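# Wheel the bottle cart out of the cold room

## Task

Move the utility cart, with its bottles still upright on it, out through the open cold room door into the laboratory. It is done only when the entire cart is in the lab and outside the floor area the door sweeps as it closes. It fails if the cold room door touches the cart, if any glass bottle falls far, if the door is slammed open or shut, or if the robot falls over or ends up tilted.

## Robot and tools

ROBOT. A LinearBot: an omnidirectional wheeled base with a column about 1.7 m tall. A carriage rides up and down the column (lift_m) and holds two six-joint arms, each with a five-finger hand. The arm bases sit about 0.57 m + lift_m above the floor, and parts of the carriage hang roughly 0.15 m lower. A hand point reaches 0.78 m from its shoulder but only about 0.4 m below the arm base. Parked arm: joints 1 to 6 = 0, 0.05, 0.05, 1.45, 0, 0; with both parked the robot is about 0.85 m wide and 0.65 m long. Cameras: carriage_camera (fixed, facing forward, tilted about 20 degrees down), left_wrist_camera and right_wrist_camera (on the little-finger side, aimed at the hand point). Images are 896x504 pixels.

FRAMES. Base frame: origin on the floor below the base centre, x forward, y left, z up, metres. The left_hand and right_hand readings are the hand points in this frame; the true hand is often somewhat lower than reported, especially at long reach or under load. Odometry frame: the base frame as it was when the scene began. base_odometry only counts wheel rotation (slip is counted as travel); heading in rad, positive to the left, -3.142 to 3.142, and can drift a degree or two.

move. Arguments: base, joints, speeds, min_time_s, cameras, blocking. All motions in one call start together.
- base: an object holding exactly one key, each a relative offset from where the base last reported itself: translate_m (metres, forward positive, -2 to 2), strafe_m (metres, left positive, -2 to 2), rotate_rad (radians, counter-clockwise positive, -6.3 to 6.3).
- joints: a single object for both arms, keyed by name, every value an absolute target. lift_m 0 to 1 m. For each side (left_/right_): joint1_rad -2.617 to 3.054 (turn about vertical, 0 ahead, positive left); joint2_rad 0 to 3.141 (shoulder: 0 upper arm level backward, 1.57 vertical, 3.14 level forward); joint3_rad 0 to 3.141 (elbow: 0 folded, 3.14 straight); joint4_rad -1.57 to 1.57 (wrist pitch, positive lifts fingertips); joint5_rad -1.57 to 1.57 (wrist yaw, positive swings fingertips to the right); joint6_rad -2.094 to 2.094 (roll, positive clockwise viewed from forearm). Hand keys <side>_hand_little, _ring, _middle, _index, _thumb_bend, _thumb_turn: -1 closed to +1 open (thumb_turn -1 puts the thumb opposite the fingers, +1 beside the palm). <side>_hand_force_limit (-1 to 1, roughly 0 to 10 N at the fingertip, 15 N for thumb motors) and <side>_hand_speed (-0.96 to 1) are settings; at start they are 0 and -0.8. For a soft grip use speed -0.94 or lower. A finger motor only starts when its target changes by at least 0.002.
- speeds: top speed for this call only: translate_m and strafe_m 0.02 to 0.5 m/s, rotate_rad 0.05 to 1.57 rad/s, lift_m 0.08 to 0.27 m/s (default 0.25); the others default to their maximum.
- min_time_s: 0.1 to 8 s, minimum duration of each arm motion. Too short a value makes the arm fast and it may overshoot; 2 s or more keeps paths straighter.
- cameras: list of camera names or ["all"]; [] for none. Omitted: all for a call with no action, none otherwise.
- blocking: true/omitted waits until everything is at rest; false returns in about 0.5 s with motion continuing. A move with no action just reports state and images. No action runs longer than about 14 to 15 s.

Other tools: wait(seconds 0 to 10, cameras) lets time pass without new commands and returns early once moves settle; wait(0) shows an unblocked move in the "earlier move" line. stop(cameras) brakes all running motions (the base still coasts). zoom_image(camera, region [x0, y0, x1, y1] in pixels, at most 504 by 504) enlarges part of that camera's newest image. show_instructions shows the reference pages. finished_scene(scene 1) ends the scene irreversibly; the cart must stay in place afterwards.

RESULTS. "move" says done or the worst status. base_status and joint_status per motion: moving, done, off_target (resting short and maybe still pushing), contact_stop, time_out, not_followed (arm target withheld by the self-collision check), limit_stop_at_motor_heat. "pictures" lists image order. on_its_own reports uncommanded behaviour; "held at" is a target, not a reading. motor_effort is percent of maximum, peak in brackets; a falling lift effort while lowering means a hand rests on something. <side>_hand_stopped_by gives six words (little, ring, middle, index, thumb_bend, thumb_turn): moving, target, force, stalled, fault. <side>_<motor>_load_n is fingertip force in N, positive when pushed open; a lost grip shows as load near 0. Joint torques and Motor temperatures follow arm joint order. MOTOR HOT appears at 75 °C; at 100 °C that arm goes limp for 30 to 60 s. Park arms to cool them; stretched or loaded arms heat within minutes.

CAUTIONS. If a move or wait is refused or an uncommanded stop (contact_stop, time_out) appears, remaining move/wait/finished_scene calls in that reply are skipped. Unknown keys make a call invalid. Drives only sense wheel effort, not arm contact, so an arm can bend against the cart or door while the drive reports done. Arms have no contact stop and keep pressing. Never let the arms collide or press on each other. Tipping risk rises with a high carriage, outstretched or loaded arms, pushing or pulling, or sudden stops; watch for a rising hand z without commands as a sign of leaning, and back off about 0.2 m if stuck. Move the cart gently and slowly so bottles stay upright, keep the cart clear of the door leaf, never bang the door, and confirm in the carriage_camera that the whole cart is beyond the door's swing before finishing.

Each tool is called after ">>>" as name(argument=value, ...) on one line, values as JSON.

Reference images:

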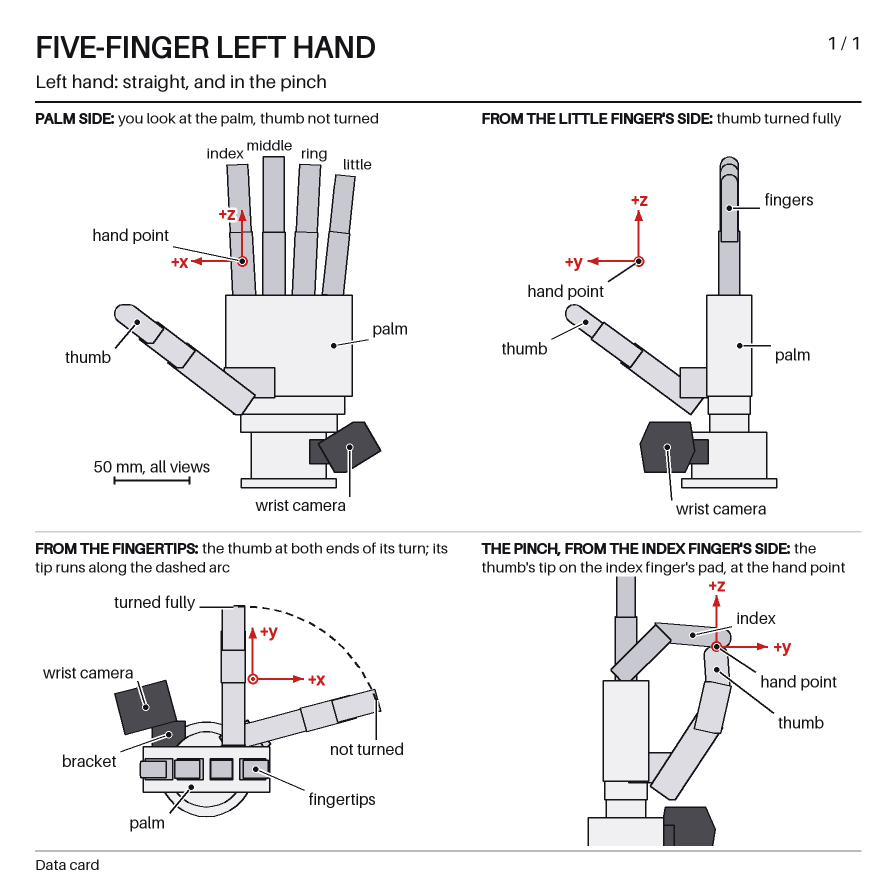

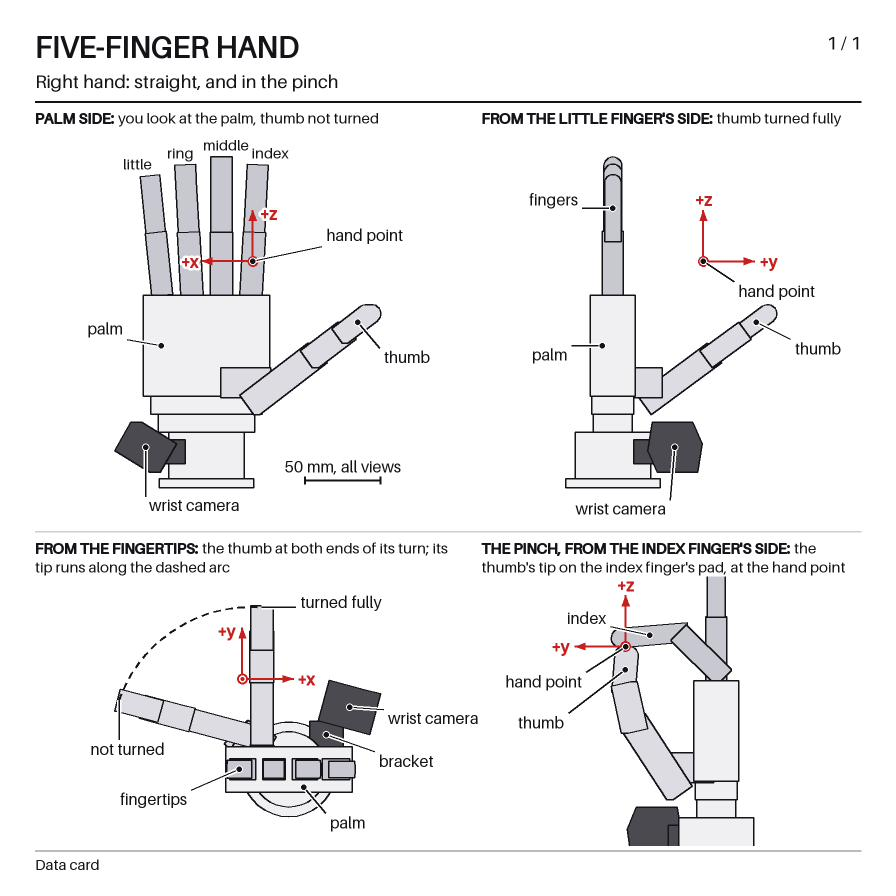

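## Session

>>> move()

Scene clock: 0.00 s.
Joint torques (N m): no reading
Motor temperatures (°C): left_arm=[28 38 44 43 25 23] | right_arm=[22 33 42 43 26 27]
base_odometry: x=+0.000 y=+0.000 heading=+0.000
base_status: not commanded
joint_positions: lift_m=+0.300 left_joint1_rad=+0.014 left_joint2_rad=+0.033 left_joint3_rad=+0.049 left_joint4_rad=+1.464 left_joint5_rad=-0.041 left_joint6_rad=-0.034 right_joint1_rad=-0.003 right_joint2_rad=+0.035 right_joint3_rad=+0.031 right_joint4_rad=+1.450 right_joint5_rad=-0.009 right_joint6_rad=-0.021 left_hand_little=+1.000 left_hand_ring=+1.000 left_hand_middle=+1.000 left_hand_index=+1.000 left_hand_thumb_turn=+1.000 left_hand_thumb_bend=+1.000 left_hand_force_limit=+0.000 left_hand_speed=-0.800 right_hand_little=+1.000 right_hand_ring=+1.000 right_hand_middle=+1.000 right_hand_index=+1.000 right_hand_thumb_turn=+1.000 right_hand_thumb_bend=+1.000 right_hand_force_limit=+0.000 right_hand_speed=-0.800
joint_status: not commanded
left_hand_stopped_by: target,target,target,target,target,target
right_hand_stopped_by: target,target,target,target,target,target
left_little_load_n: 0.0
left_ring_load_n: 0.0
left_middle_load_n: 0.0
left_index_load_n: 0.5
left_thumb_bend_load_n: 0.0
left_thumb_turn_load_n: 0.0
right_little_load_n: 0.0
right_ring_load_n: 0.0
right_middle_load_n: 0.0
right_index_load_n: 0.0
right_thumb_bend_load_n: 0.0
right_thumb_turn_load_n: 0.0
motor_effort: lift_m=+26 drive_wheels=+0
left_hand: x=+0.3042 y=+0.2861 z=+1.3111 quat_wxyz=(+0.700, -0.047, +0.017, -0.713) (m; base frame)
right_hand: x=+0.3154 y=-0.2788 z=+1.3022 quat_wxyz=(+0.697, -0.047, +0.041, -0.714) (m; base frame)
pictures: carriage_camera, left_wrist_camera, right_wrist_camera

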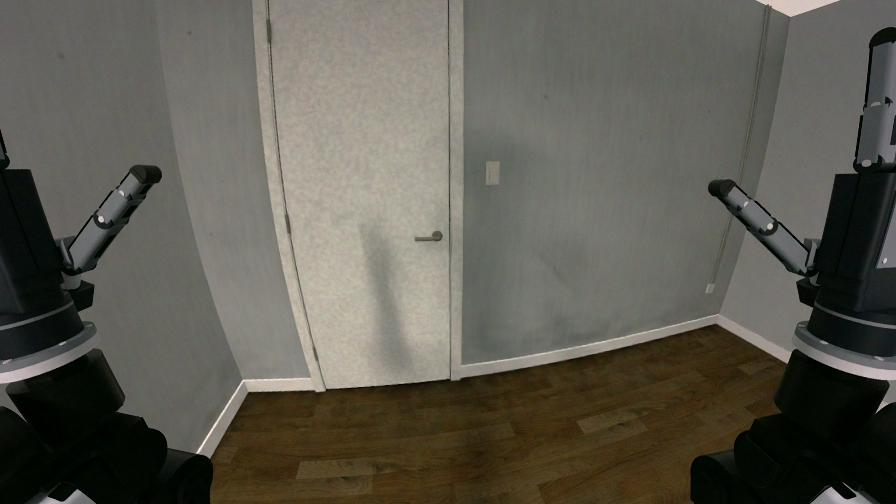

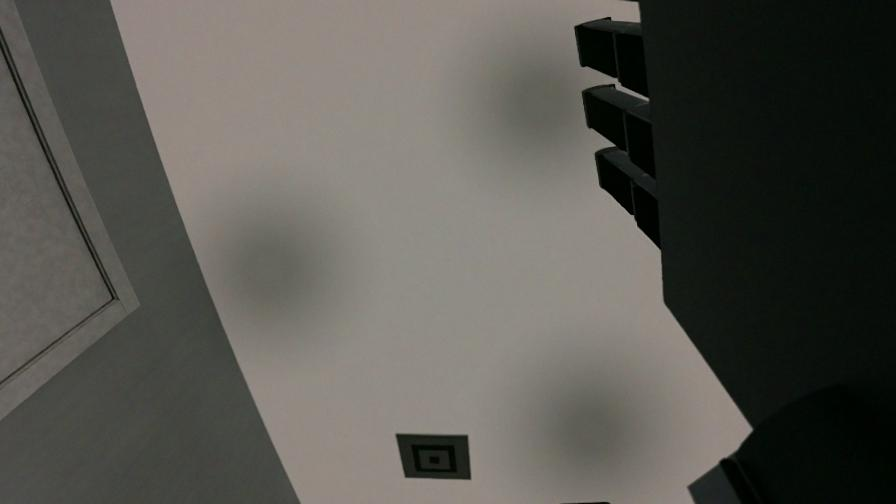

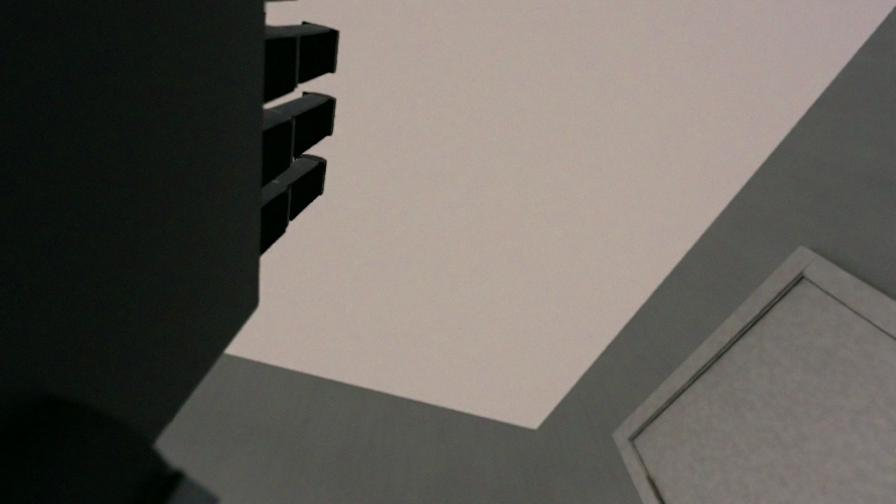

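>>> move(base={"rotate_rad": -1.3}, speeds={"rotate_rad": 0.6}, cameras=["carriage_camera"])

>>> move(base={"rotate_rad": -1.3}, speeds={"rotate_rad": 0.6}, cameras=["carriage_camera"])

>>> move(base={"rotate_rad": -1.3}, speeds={"rotate_rad": 0.6}, cameras=["carriage_camera"])

Scene clock: 3.73 s.
Joint torques (N m): left_arm=[0.5 3.45 5.45 -0.24 0.04 0.03] | right_arm=[0.42 3.75 4.86 -0.15 0.16 0.03]
move: done
base_odometry: x=+0.000 y=+0.000 heading=-1.300
base_status: done
joint_positions: lift_m=+0.300 left_joint1_rad=+0.014 left_joint2_rad=+0.033 left_joint3_rad=+0.049 left_joint4_rad=+1.464 left_joint5_rad=-0.041 left_joint6_rad=-0.034 right_joint1_rad=-0.003 right_joint2_rad=+0.035 right_joint3_rad=+0.031 right_joint4_rad=+1.449 right_joint5_rad=-0.009 right_joint6_rad=-0.021 left_hand_little=+1.000 left_hand_ring=+1.000 left_hand_middle=+1.000 left_hand_index=+1.000 left_hand_thumb_turn=+1.000 left_hand_thumb_bend=+1.000 left_hand_force_limit=+0.000 left_hand_speed=-0.800 right_hand_little=+1.000 right_hand_ring=+1.000 right_hand_middle=+1.000 right_hand_index=+1.000 right_hand_thumb_turn=+1.000 right_hand_thumb_bend=+1.000 right_hand_force_limit=+0.000 right_hand_speed=-0.800
joint_status: not commanded
left_hand_stopped_by: target,target,target,target,target,target
right_hand_stopped_by: target,target,target,target,target,target
left_little_load_n: 0.0
left_ring_load_n: 0.0
left_middle_load_n: 0.0
left_index_load_n: 0.0
left_thumb_bend_load_n: 0.0
left_thumb_turn_load_n: 0.0
right_little_load_n: 0.0
right_ring_load_n: 0.0
right_middle_load_n: 0.0
right_index_load_n: 0.0
right_thumb_bend_load_n: 0.0
right_thumb_turn_load_n: 0.0
motor_effort: lift_m=+26(26) drive_wheels=+4(9)
left_hand: x=+0.3042 y=+0.2861 z=+1.3111 quat_wxyz=(+0.700, -0.047, +0.017, -0.713) (m; base frame)
right_hand: x=+0.3157 y=-0.2788 z=+1.3020 quat_wxyz=(+0.697, -0.048, +0.041, -0.714) (m; base frame)
pictures: carriage_camera

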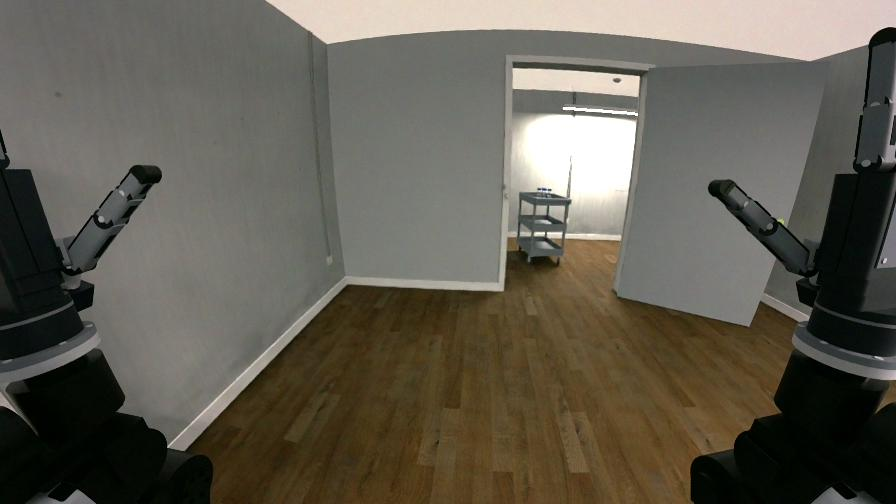

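Scene clock: 6.97 s.
Joint torques (N m): left_arm=[0.39 3.54 5.61 -0.16 0.03 0.04] | right_arm=[0.42 3.75 4.86 -0.15 0.16 0.03]
move: done
base_odometry: x=+0.000 y=+0.000 heading=-2.599
base_status: done
joint_positions: lift_m=+0.300 left_joint1_rad=+0.014 left_joint2_rad=+0.033 left_joint3_rad=+0.049 left_joint4_rad=+1.464 left_joint5_rad=-0.041 left_joint6_rad=-0.034 right_joint1_rad=-0.003 right_joint2_rad=+0.035 right_joint3_rad=+0.031 right_joint4_rad=+1.449 right_joint5_rad=-0.009 right_joint6_rad=-0.021 left_hand_little=+1.000 left_hand_ring=+1.000 left_hand_middle=+1.000 left_hand_index=+1.000 left_hand_thumb_turn=+1.000 left_hand_thumb_bend=+1.000 left_hand_force_limit=+0.000 left_hand_speed=-0.800 right_hand_little=+1.000 right_hand_ring=+1.000 right_hand_middle=+1.000 right_hand_index=+1.000 right_hand_thumb_turn=+1.000 right_hand_thumb_bend=+1.000 right_hand_force_limit=+0.000 right_hand_speed=-0.800
joint_status: not commanded
left_hand_stopped_by: target,target,target,target,target,target
right_hand_stopped_by: target,target,target,target,target,target
left_little_load_n: 0.0
left_ring_load_n: 0.0
left_middle_load_n: 0.0
left_index_load_n: -0.5
left_thumb_bend_load_n: 0.0
left_thumb_turn_load_n: 0.0
right_little_load_n: 0.0
right_ring_load_n: -0.5
right_middle_load_n: 0.0
right_index_load_n: 0.0
right_thumb_bend_load_n: 0.0
right_thumb_turn_load_n: 0.0
motor_effort: lift_m=+26(26) drive_wheels=+4(9)
left_hand: x=+0.3042 y=+0.2861 z=+1.3111 quat_wxyz=(+0.700, -0.047, +0.017, -0.713) (m; base frame)
right_hand: x=+0.3157 y=-0.2788 z=+1.3020 quat_wxyz=(+0.697, -0.048, +0.041, -0.714) (m; base frame)
pictures: carriage_camera

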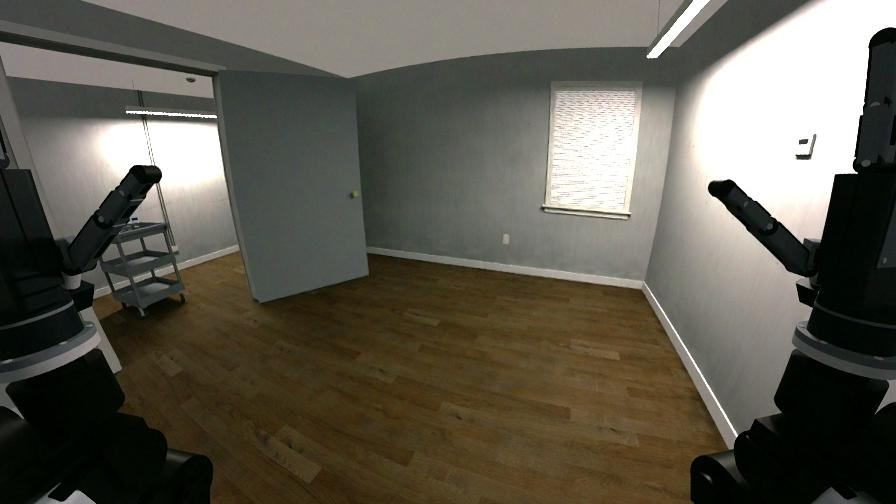

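Scene clock: 10.20 s.
Joint torques (N m): left_arm=[0.36 3.51 5.42 -0.17 0.09 0.03] | right_arm=[0.43 3.77 4.86 -0.14 0.16 0.03]
move: done
base_odometry: x=+0.000 y=+0.000 heading=+2.385
base_status: done
joint_positions: lift_m=+0.300 left_joint1_rad=+0.014 left_joint2_rad=+0.033 left_joint3_rad=+0.049 left_joint4_rad=+1.464 left_joint5_rad=-0.041 left_joint6_rad=-0.034 right_joint1_rad=-0.003 right_joint2_rad=+0.035 right_joint3_rad=+0.031 right_joint4_rad=+1.449 right_joint5_rad=-0.009 right_joint6_rad=-0.021 left_hand_little=+1.000 left_hand_ring=+1.000 left_hand_middle=+1.000 left_hand_index=+1.000 left_hand_thumb_turn=+1.000 left_hand_thumb_bend=+1.000 left_hand_force_limit=+0.000 left_hand_speed=-0.800 right_hand_little=+1.000 right_hand_ring=+1.000 right_hand_middle=+1.000 right_hand_index=+1.000 right_hand_thumb_turn=+1.000 right_hand_thumb_bend=+1.000 right_hand_force_limit=+0.000 right_hand_speed=-0.800
joint_status: not commanded
left_hand_stopped_by: target,target,target,target,target,target
right_hand_stopped_by: target,target,target,target,target,target
left_little_load_n: 0.0
left_ring_load_n: 0.0
left_middle_load_n: 0.0
left_index_load_n: 0.0
left_thumb_bend_load_n: 0.0
left_thumb_turn_load_n: 0.0
right_little_load_n: 0.0
right_ring_load_n: 0.0
right_middle_load_n: 0.0
right_index_load_n: 0.0
right_thumb_bend_load_n: 0.0
right_thumb_turn_load_n: 0.0
motor_effort: lift_m=+26(26) drive_wheels=+4(9)
left_hand: x=+0.3042 y=+0.2861 z=+1.3111 quat_wxyz=(+0.700, -0.047, +0.017, -0.713) (m; base frame)
right_hand: x=+0.3157 y=-0.2788 z=+1.3020 quat_wxyz=(+0.697, -0.048, +0.041, -0.714) (m; base frame)
pictures: carriage_camera

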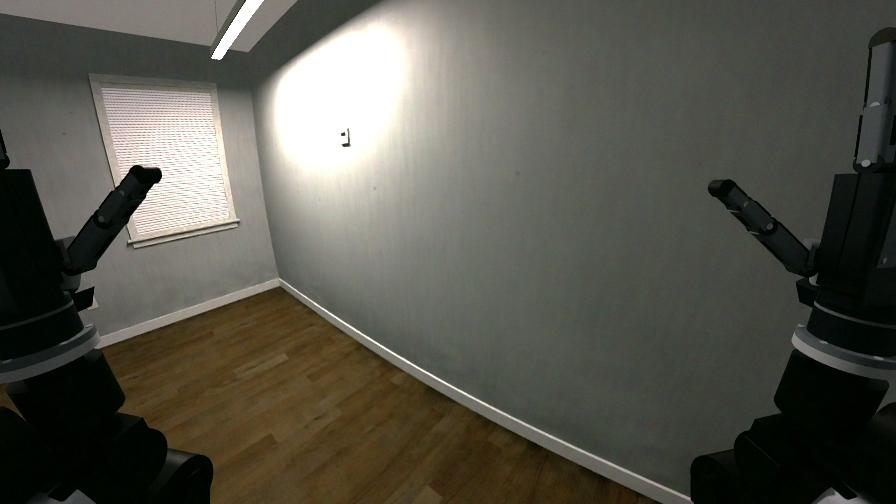

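>>> move(base={"rotate_rad": 2.2}, speeds={"rotate_rad": 0.8}, cameras=["carriage_camera"])

>>> zoom_image(camera="carriage_camera", region=[350, 50, 750, 350])

Scene clock: 14.80 s.
Joint torques (N m): left_arm=[0.47 3.43 5.61 -0.2 0.03 0.04] | right_arm=[0.42 3.77 4.86 -0.14 0.16 0.03]
move: done
base_odometry: x=+0.000 y=+0.000 heading=-1.699
base_status: done
joint_positions: lift_m=+0.300 left_joint1_rad=+0.014 left_joint2_rad=+0.033 left_joint3_rad=+0.049 left_joint4_rad=+1.464 left_joint5_rad=-0.041 left_joint6_rad=-0.034 right_joint1_rad=-0.003 right_joint2_rad=+0.035 right_joint3_rad=+0.031 right_joint4_rad=+1.448 right_joint5_rad=-0.009 right_joint6_rad=-0.021 left_hand_little=+1.000 left_hand_ring=+1.000 left_hand_middle=+1.000 left_hand_index=+1.000 left_hand_thumb_turn=+1.000 left_hand_thumb_bend=+1.000 left_hand_force_limit=+0.000 left_hand_speed=-0.800 right_hand_little=+1.000 right_hand_ring=+1.000 right_hand_middle=+1.000 right_hand_index=+1.000 right_hand_thumb_turn=+1.000 right_hand_thumb_bend=+1.000 right_hand_force_limit=+0.000 right_hand_speed=-0.800
joint_status: not commanded
left_hand_stopped_by: target,target,target,target,target,target
right_hand_stopped_by: target,target,target,target,target,target
left_little_load_n: 0.0
left_ring_load_n: 0.0
left_middle_load_n: 0.0
left_index_load_n: 0.5
left_thumb_bend_load_n: 0.0
left_thumb_turn_load_n: 0.0
right_little_load_n: 0.0
right_ring_load_n: 0.0
right_middle_load_n: 0.0
right_index_load_n: 0.0
right_thumb_bend_load_n: 0.0
right_thumb_turn_load_n: 0.0
motor_effort: lift_m=+26(26) drive_wheels=+4(9)
left_hand: x=+0.3042 y=+0.2861 z=+1.3111 quat_wxyz=(+0.700, -0.047, +0.017, -0.713) (m; base frame)
right_hand: x=+0.3158 y=-0.2788 z=+1.3020 quat_wxyz=(+0.697, -0.048, +0.041, -0.714) (m; base frame)
pictures: carriage_camera

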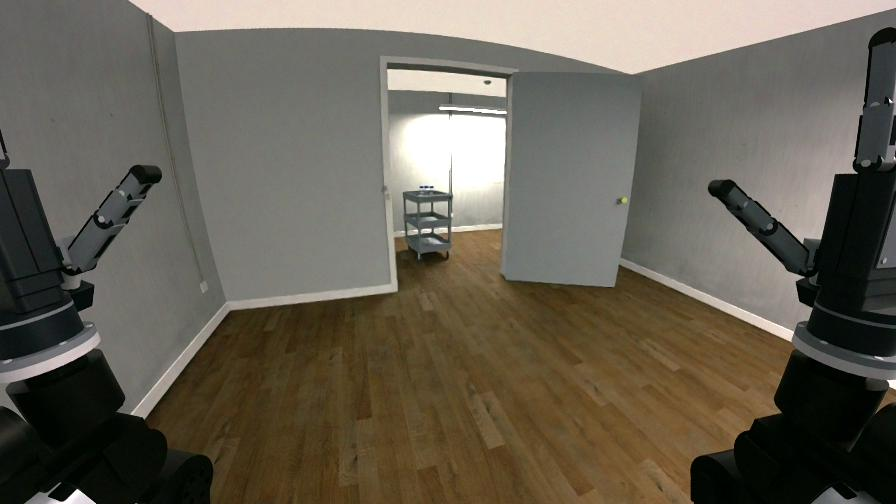

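Scaled by 1.260.

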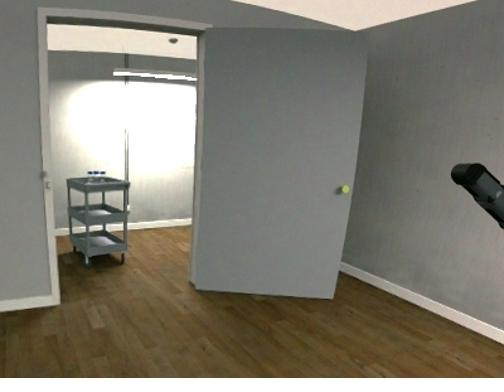

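>>> move(base={"rotate_rad": 0.328})

>>> move(base={"strafe_m": -0.86}, cameras=["carriage_camera"])

>>> zoom_image(camera="carriage_camera", region=[300, 50, 700, 350])

Scene clock: 18.90 s.
Joint torques (N m): left_arm=[0.25 3.73 5.49 -0.16 0.04 0.07] | right_arm=[0.4 3.77 4.86 -0.14 0.16 0.03]
move: done
base_odometry: x=+0.000 y=+0.000 heading=-1.372
base_status: done
joint_positions: lift_m=+0.300 left_joint1_rad=+0.014 left_joint2_rad=+0.033 left_joint3_rad=+0.049 left_joint4_rad=+1.464 left_joint5_rad=-0.041 left_joint6_rad=-0.034 right_joint1_rad=-0.003 right_joint2_rad=+0.035 right_joint3_rad=+0.031 right_joint4_rad=+1.449 right_joint5_rad=-0.009 right_joint6_rad=-0.021 left_hand_little=+1.000 left_hand_ring=+1.000 left_hand_middle=+1.000 left_hand_index=+1.000 left_hand_thumb_turn=+1.000 left_hand_thumb_bend=+1.000 left_hand_force_limit=+0.000 left_hand_speed=-0.800 right_hand_little=+1.000 right_hand_ring=+1.000 right_hand_middle=+1.000 right_hand_index=+1.000 right_hand_thumb_turn=+1.000 right_hand_thumb_bend=+1.000 right_hand_force_limit=+0.000 right_hand_speed=-0.800
joint_status: not commanded
left_hand_stopped_by: target,target,target,target,target,target
right_hand_stopped_by: target,target,target,target,target,target
left_little_load_n: 0.0
left_ring_load_n: -0.5
left_middle_load_n: 0.0
left_index_load_n: 0.0
left_thumb_bend_load_n: 0.0
left_thumb_turn_load_n: 0.0
right_little_load_n: 0.0
right_ring_load_n: 0.0
right_middle_load_n: 0.0
right_index_load_n: -0.5
right_thumb_bend_load_n: 0.0
right_thumb_turn_load_n: 0.0
motor_effort: lift_m=+26(26) drive_wheels=+4(8)
left_hand: x=+0.3042 y=+0.2861 z=+1.3111 quat_wxyz=(+0.700, -0.047, +0.017, -0.713) (m; base frame)
right_hand: x=+0.3157 y=-0.2788 z=+1.3020 quat_wxyz=(+0.697, -0.048, +0.041, -0.714) (m; base frame)
pictures: none

Scene clock: 22.90 s.
Joint torques (N m): left_arm=[0.44 3.64 5.68 -0.19 0.04 -0.02] | right_arm=[0.42 3.77 4.86 -0.14 0.16 0.03]
move: done
base_odometry: x=-0.843 y=-0.172 heading=-1.370
base_status: done
joint_positions: lift_m=+0.300 left_joint1_rad=+0.014 left_joint2_rad=+0.033 left_joint3_rad=+0.049 left_joint4_rad=+1.464 left_joint5_rad=-0.041 left_joint6_rad=-0.034 right_joint1_rad=-0.002 right_joint2_rad=+0.035 right_joint3_rad=+0.031 right_joint4_rad=+1.449 right_joint5_rad=-0.008 right_joint6_rad=-0.021 left_hand_little=+1.000 left_hand_ring=+1.000 left_hand_middle=+1.000 left_hand_index=+1.000 left_hand_thumb_turn=+1.000 left_hand_thumb_bend=+1.000 left_hand_force_limit=+0.000 left_hand_speed=-0.800 right_hand_little=+1.000 right_hand_ring=+1.000 right_hand_middle=+1.000 right_hand_index=+1.000 right_hand_thumb_turn=+1.000 right_hand_thumb_bend=+1.000 right_hand_force_limit=+0.000 right_hand_speed=-0.800
joint_status: not commanded
left_hand_stopped_by: target,target,target,target,target,target
right_hand_stopped_by: target,target,target,target,target,target
left_little_load_n: 0.0
left_ring_load_n: 0.0
left_middle_load_n: 0.0
left_index_load_n: 0.0
left_thumb_bend_load_n: 0.0
left_thumb_turn_load_n: 0.0
right_little_load_n: 0.0
right_ring_load_n: 0.0
right_middle_load_n: 0.0
right_index_load_n: 0.0
right_thumb_bend_load_n: 0.0
right_thumb_turn_load_n: 0.0
motor_effort: lift_m=+26(26) drive_wheels=-6(15)
left_hand: x=+0.3042 y=+0.2861 z=+1.3111 quat_wxyz=(+0.700, -0.047, +0.017, -0.713) (m; base frame)
right_hand: x=+0.3157 y=-0.2789 z=+1.3021 quat_wxyz=(+0.698, -0.048, +0.041, -0.714) (m; base frame)
pictures: carriage_camera

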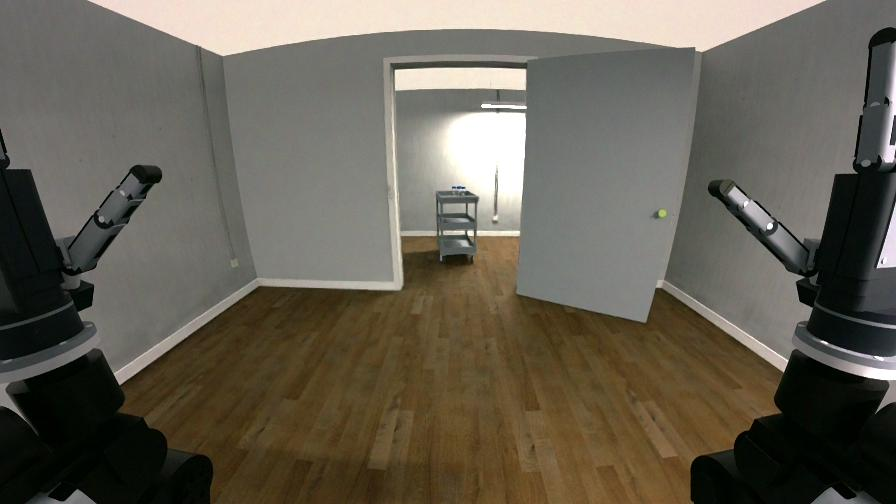

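Scaled by 1.260.

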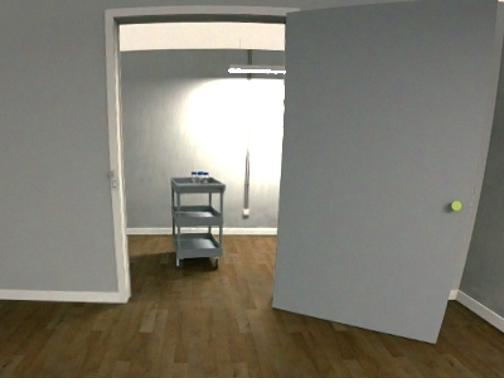

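>>> move(base={"translate_m": 1.6}, speeds={"translate_m": 0.4}, cameras=["carriage_camera"])

>>> zoom_image(camera="carriage_camera", region=[350, 120, 600, 370])

Scene clock: 30.27 s.
Joint torques (N m): left_arm=[0.31 3.56 5.7 -0.21 0.01 -0.04] | right_arm=[0.4 3.74 4.88 -0.11 0.16 0.03]
move: done
base_odometry: x=-0.526 y=-1.740 heading=-1.371
base_status: done
joint_positions: lift_m=+0.300 left_joint1_rad=+0.014 left_joint2_rad=+0.033 left_joint3_rad=+0.049 left_joint4_rad=+1.464 left_joint5_rad=-0.041 left_joint6_rad=-0.034 right_joint1_rad=-0.002 right_joint2_rad=+0.035 right_joint3_rad=+0.031 right_joint4_rad=+1.446 right_joint5_rad=-0.008 right_joint6_rad=-0.021 left_hand_little=+1.000 left_hand_ring=+1.000 left_hand_middle=+1.000 left_hand_index=+1.000 left_hand_thumb_turn=+1.000 left_hand_thumb_bend=+1.000 left_hand_force_limit=+0.000 left_hand_speed=-0.800 right_hand_little=+1.000 right_hand_ring=+1.000 right_hand_middle=+1.000 right_hand_index=+1.000 right_hand_thumb_turn=+1.000 right_hand_thumb_bend=+1.000 right_hand_force_limit=+0.000 right_hand_speed=-0.800
joint_status: not commanded
left_hand_stopped_by: target,target,target,target,target,target
right_hand_stopped_by: target,target,target,target,target,target
left_little_load_n: 0.0
left_ring_load_n: 0.0
left_middle_load_n: 0.0
left_index_load_n: 0.0
left_thumb_bend_load_n: 0.0
left_thumb_turn_load_n: 0.0
right_little_load_n: 0.5
right_ring_load_n: -0.5
right_middle_load_n: 0.0
right_index_load_n: 0.0
right_thumb_bend_load_n: 0.0
right_thumb_turn_load_n: 0.0
motor_effort: lift_m=+26(26) drive_wheels=-3(9)
left_hand: x=+0.3041 y=+0.2861 z=+1.3111 quat_wxyz=(+0.700, -0.047, +0.017, -0.713) (m; base frame)
right_hand: x=+0.3163 y=-0.2789 z=+1.3018 quat_wxyz=(+0.698, -0.049, +0.042, -0.714) (m; base frame)
pictures: carriage_camera

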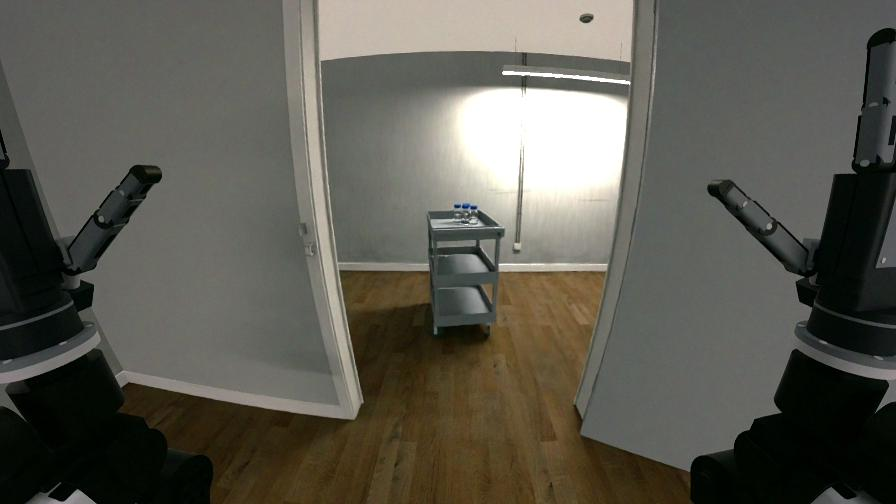

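Scaled by 2.016.

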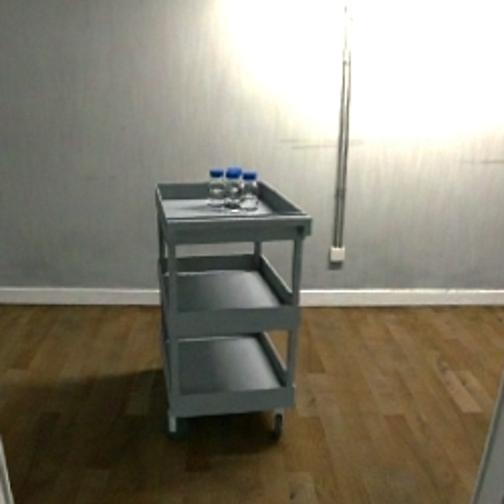

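>>> move(base={"translate_m": 0.8}, speeds={"translate_m": 0.3}, cameras=["carriage_camera"])

>>> zoom_image(camera="carriage_camera", region=[340, 200, 590, 504])

Scene clock: 35.83 s.
Joint torques (N m): left_arm=[0.46 3.6 5.65 -0.17 0.04 0.04] | right_arm=[0.39 3.75 4.86 -0.1 0.15 0.03]
move: done
base_odometry: x=-0.368 y=-2.524 heading=-1.371
base_status: done
joint_positions: lift_m=+0.300 left_joint1_rad=+0.014 left_joint2_rad=+0.033 left_joint3_rad=+0.049 left_joint4_rad=+1.464 left_joint5_rad=-0.041 left_joint6_rad=-0.034 right_joint1_rad=-0.002 right_joint2_rad=+0.035 right_joint3_rad=+0.031 right_joint4_rad=+1.446 right_joint5_rad=-0.008 right_joint6_rad=-0.021 left_hand_little=+1.000 left_hand_ring=+1.000 left_hand_middle=+1.000 left_hand_index=+1.000 left_hand_thumb_turn=+1.000 left_hand_thumb_bend=+1.000 left_hand_force_limit=+0.000 left_hand_speed=-0.800 right_hand_little=+1.000 right_hand_ring=+1.000 right_hand_middle=+1.000 right_hand_index=+1.000 right_hand_thumb_turn=+1.000 right_hand_thumb_bend=+1.000 right_hand_force_limit=+0.000 right_hand_speed=-0.800
joint_status: not commanded
left_hand_stopped_by: target,target,target,target,target,target
right_hand_stopped_by: target,target,target,target,target,target
left_little_load_n: 0.0
left_ring_load_n: 0.0
left_middle_load_n: 0.0
left_index_load_n: 0.0
left_thumb_bend_load_n: 0.0
left_thumb_turn_load_n: 0.0
right_little_load_n: 0.0
right_ring_load_n: 0.0
right_middle_load_n: 0.0
right_index_load_n: 0.0
right_thumb_bend_load_n: 0.0
right_thumb_turn_load_n: 0.0
motor_effort: lift_m=+26(26) drive_wheels=-3(9)
left_hand: x=+0.3041 y=+0.2861 z=+1.3111 quat_wxyz=(+0.700, -0.047, +0.017, -0.713) (m; base frame)
right_hand: x=+0.3164 y=-0.2789 z=+1.3018 quat_wxyz=(+0.697, -0.049, +0.042, -0.714) (m; base frame)
pictures: carriage_camera

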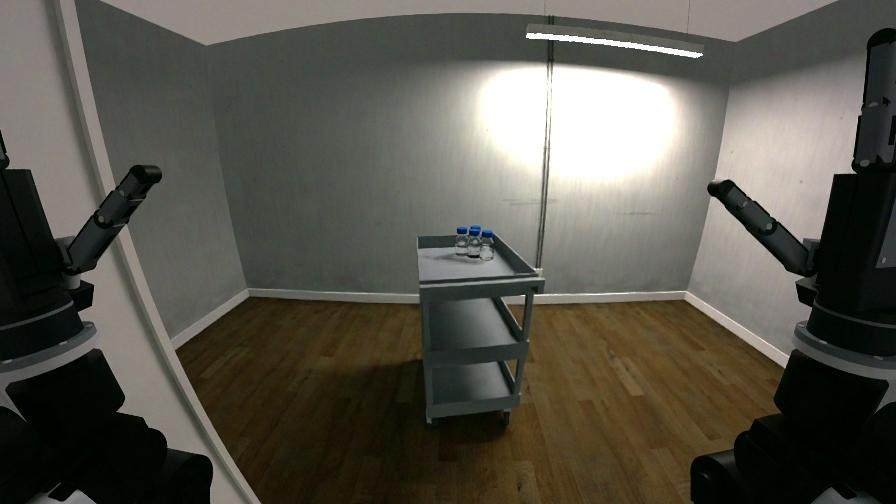

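Scaled by 1.658.

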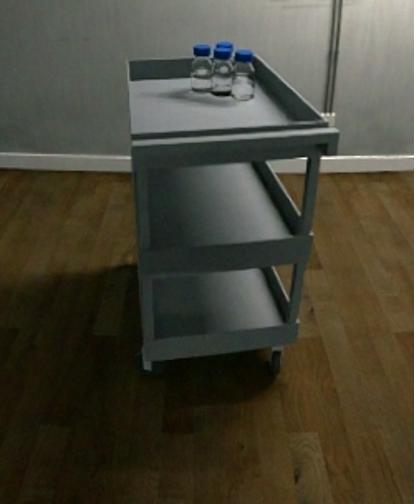

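>>> zoom_image(camera="carriage_camera", region=[400, 215, 560, 315])

Scaled by 3.150.

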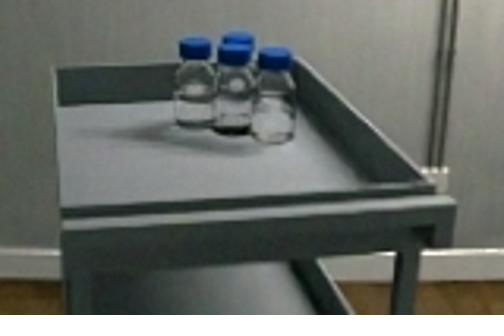

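>>> move(base={"translate_m": 0.2}, joints={"lift_m": 0.6}, speeds={"translate_m": 0.3}, cameras=["carriage_camera"])

>>> zoom_image(camera="carriage_camera", region=[380, 250, 600, 470])

Scene clock: 38.67 s.
Joint torques (N m): left_arm=[0.5 3.47 5.37 -0.19 0.04 0.06] | right_arm=[0.39 3.79 4.88 -0.12 0.16 0.03]
move: done
base_odometry: x=-0.328 y=-2.720 heading=-1.372
base_status: done
joint_positions: lift_m=+0.600 left_joint1_rad=+0.014 left_joint2_rad=+0.033 left_joint3_rad=+0.049 left_joint4_rad=+1.462 left_joint5_rad=-0.041 left_joint6_rad=-0.034 right_joint1_rad=-0.002 right_joint2_rad=+0.035 right_joint3_rad=+0.031 right_joint4_rad=+1.446 right_joint5_rad=-0.008 right_joint6_rad=-0.021 left_hand_little=+1.000 left_hand_ring=+1.000 left_hand_middle=+1.000 left_hand_index=+1.000 left_hand_thumb_turn=+1.000 left_hand_thumb_bend=+1.000 left_hand_force_limit=+0.000 left_hand_speed=-0.800 right_hand_little=+1.000 right_hand_ring=+1.000 right_hand_middle=+1.000 right_hand_index=+1.000 right_hand_thumb_turn=+1.000 right_hand_thumb_bend=+1.000 right_hand_force_limit=+0.000 right_hand_speed=-0.800
joint_status: all done
left_hand_stopped_by: target,target,target,target,target,target
right_hand_stopped_by: target,target,target,target,target,target
left_little_load_n: 0.0
left_ring_load_n: 0.0
left_middle_load_n: 0.0
left_index_load_n: 0.0
left_thumb_bend_load_n: 0.0
left_thumb_turn_load_n: 0.0
right_little_load_n: 0.0
right_ring_load_n: 0.0
right_middle_load_n: 0.0
right_index_load_n: 0.0
right_thumb_bend_load_n: 0.0
right_thumb_turn_load_n: 0.0
motor_effort: lift_m=+28(34) drive_wheels=-3(9)
left_hand: x=+0.3046 y=+0.2861 z=+1.6107 quat_wxyz=(+0.700, -0.048, +0.017, -0.712) (m; base frame)
right_hand: x=+0.3164 y=-0.2789 z=+1.6016 quat_wxyz=(+0.697, -0.049, +0.042, -0.714) (m; base frame)
pictures: carriage_camera
camera_calibration:
carriage_camera: T_world_to_cam=[[0.0212449, -0.999772, 0.00219066, -0.0052204], [-0.314563, -0.00876421, -0.949196, 1.53125], [0.948999, 0.0194765, -0.314677, 0.383496], [0, 0, 0, 1]] pos_world=[0.117848, 0.000731852, 1.57415]

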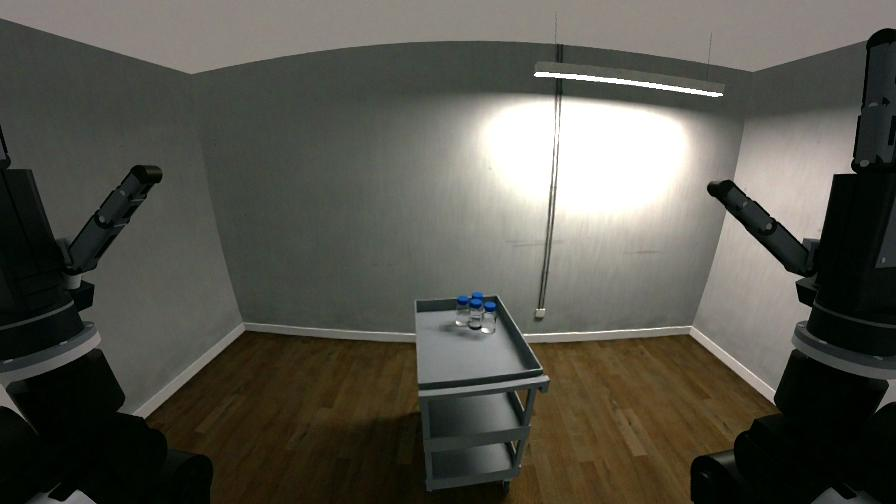

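Scaled by 2.291.

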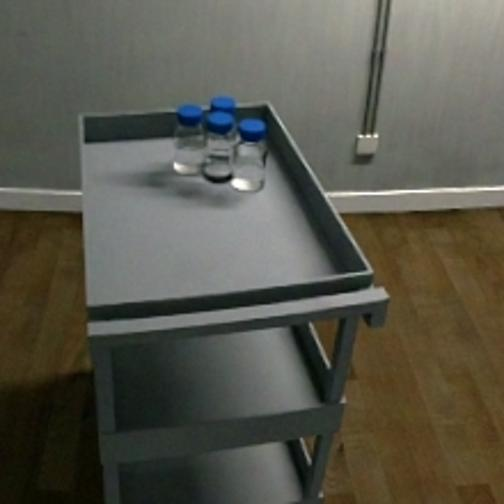

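>>> move(joints={"left_joint2_rad": 1.2, "left_joint3_rad": 1.2, "left_joint4_rad": 0, "right_joint2_rad": 1.2, "right_joint3_rad": 1.2, "right_joint4_rad": 0, "left_joint1_rad": 0, "right_joint1_rad": 0, "left_joint5_rad": 0, "right_joint5_rad": 0, "left_joint6_rad": 0, "right_joint6_rad": 0}, min_time_s=3, cameras=["all"])

Scene clock: 48.63 s.
Joint torques (N m): left_arm=[-0.36 -3.33 11.59 2.17 0.21 0.1] | right_arm=[0.59 -3.25 8.72 1.93 0.21 0.16]
move: done
base_odometry: x=-0.328 y=-2.720 heading=-1.372
base_status: not commanded
joint_positions: lift_m=+0.600 left_joint1_rad=+0.008 left_joint2_rad=+1.189 left_joint3_rad=+1.159 left_joint4_rad=+0.007 left_joint5_rad=-0.015 left_joint6_rad=-0.009 right_joint1_rad=-0.002 right_joint2_rad=+1.188 right_joint3_rad=+1.172 right_joint4_rad=+0.008 right_joint5_rad=-0.008 right_joint6_rad=-0.012 left_hand_little=+1.000 left_hand_ring=+1.000 left_hand_middle=+1.000 left_hand_index=+1.000 left_hand_thumb_turn=+1.000 left_hand_thumb_bend=+1.000 left_hand_force_limit=+0.000 left_hand_speed=-0.800 right_hand_little=+1.000 right_hand_ring=+1.000 right_hand_middle=+1.000 right_hand_index=+1.000 right_hand_thumb_turn=+1.000 right_hand_thumb_bend=+1.000 right_hand_force_limit=+0.000 right_hand_speed=-0.800
joint_status: all done
left_hand_stopped_by: target,target,target,target,target,target
right_hand_stopped_by: target,target,target,target,target,target
left_little_load_n: 0.0
left_ring_load_n: 0.0
left_middle_load_n: -0.5
left_index_load_n: 0.0
left_thumb_bend_load_n: 0.0
left_thumb_turn_load_n: -0.5
right_little_load_n: 0.0
right_ring_load_n: -0.5
right_middle_load_n: 0.0
right_index_load_n: 0.0
right_thumb_bend_load_n: 0.0
right_thumb_turn_load_n: 0.0
motor_effort: lift_m=+28(28) drive_wheels=+2(3)
left_hand: x=+0.6561 y=+0.2849 z=+1.5068 quat_wxyz=(+0.498, -0.514, +0.498, -0.491) (m; base frame)
right_hand: x=+0.6552 y=-0.2792 z=+1.5138 quat_wxyz=(+0.497, -0.506, +0.497, -0.500) (m; base frame)
pictures: carriage_camera, left_wrist_camera, right_wrist_camera
camera_calibration:
carriage_camera: T_world_to_cam=[[0.0212449, -0.999772, 0.00219066, -0.0052204], [-0.314563, -0.00876421, -0.949196, 1.53125], [0.948999, 0.0194765, -0.314677, 0.383496], [0, 0, 0, 1]] pos_world=[0.117848, 0.000731852, 1.57415]
left_wrist_camera: T_world_to_cam=[[0.044557, -0.289425, 0.956163, -1.38418], [-0.464611, -0.85331, -0.236641, 0.910193], [0.884393, -0.4337, -0.172491, -0.0792219], [0, 0, 0, 1]] pos_world=[0.554624, 0.341703, 1.52522]
right_wrist_camera: T_world_to_cam=[[0.0219526, -0.256405, -0.96632, 1.38156], [-0.477239, 0.846633, -0.235489, 0.913017], [0.878499, 0.466335, -0.103781, -0.170905], [0, 0, 0, 1]] pos_world=[0.555538, -0.339053, 1.5323]

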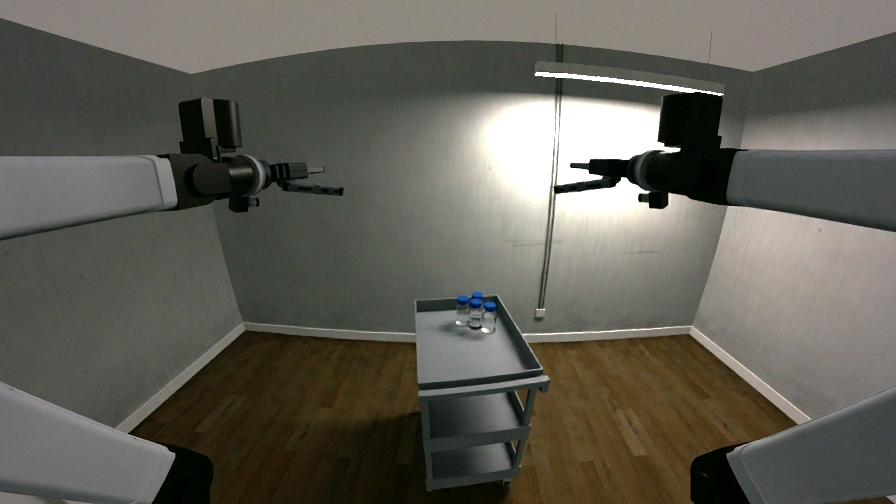

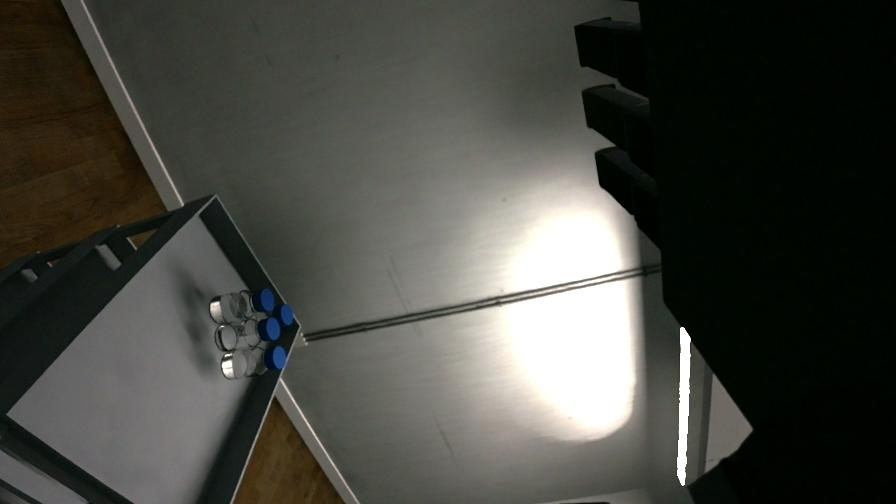

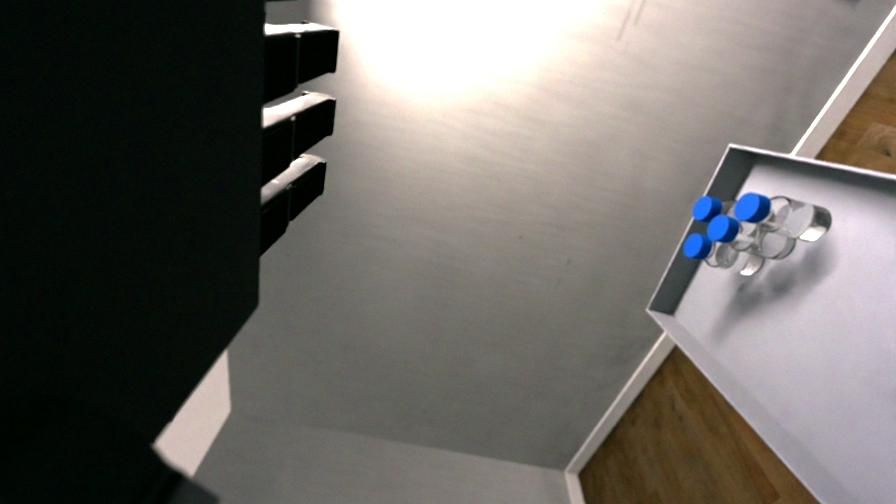

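>>> zoom_image(camera="carriage_camera", region=[400, 350, 480, 420])

>>> zoom_image(camera="carriage_camera", region=[490, 350, 570, 420])

Scaled by 6.300.

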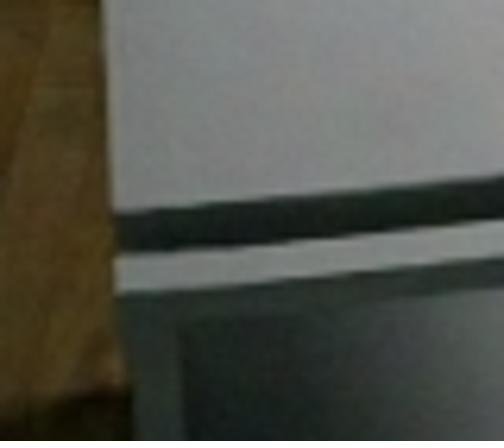

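Scaled by 6.300.

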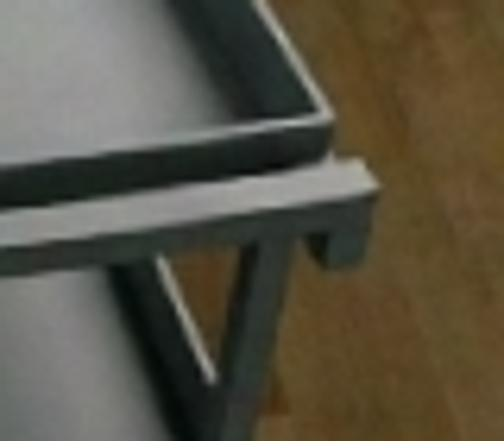

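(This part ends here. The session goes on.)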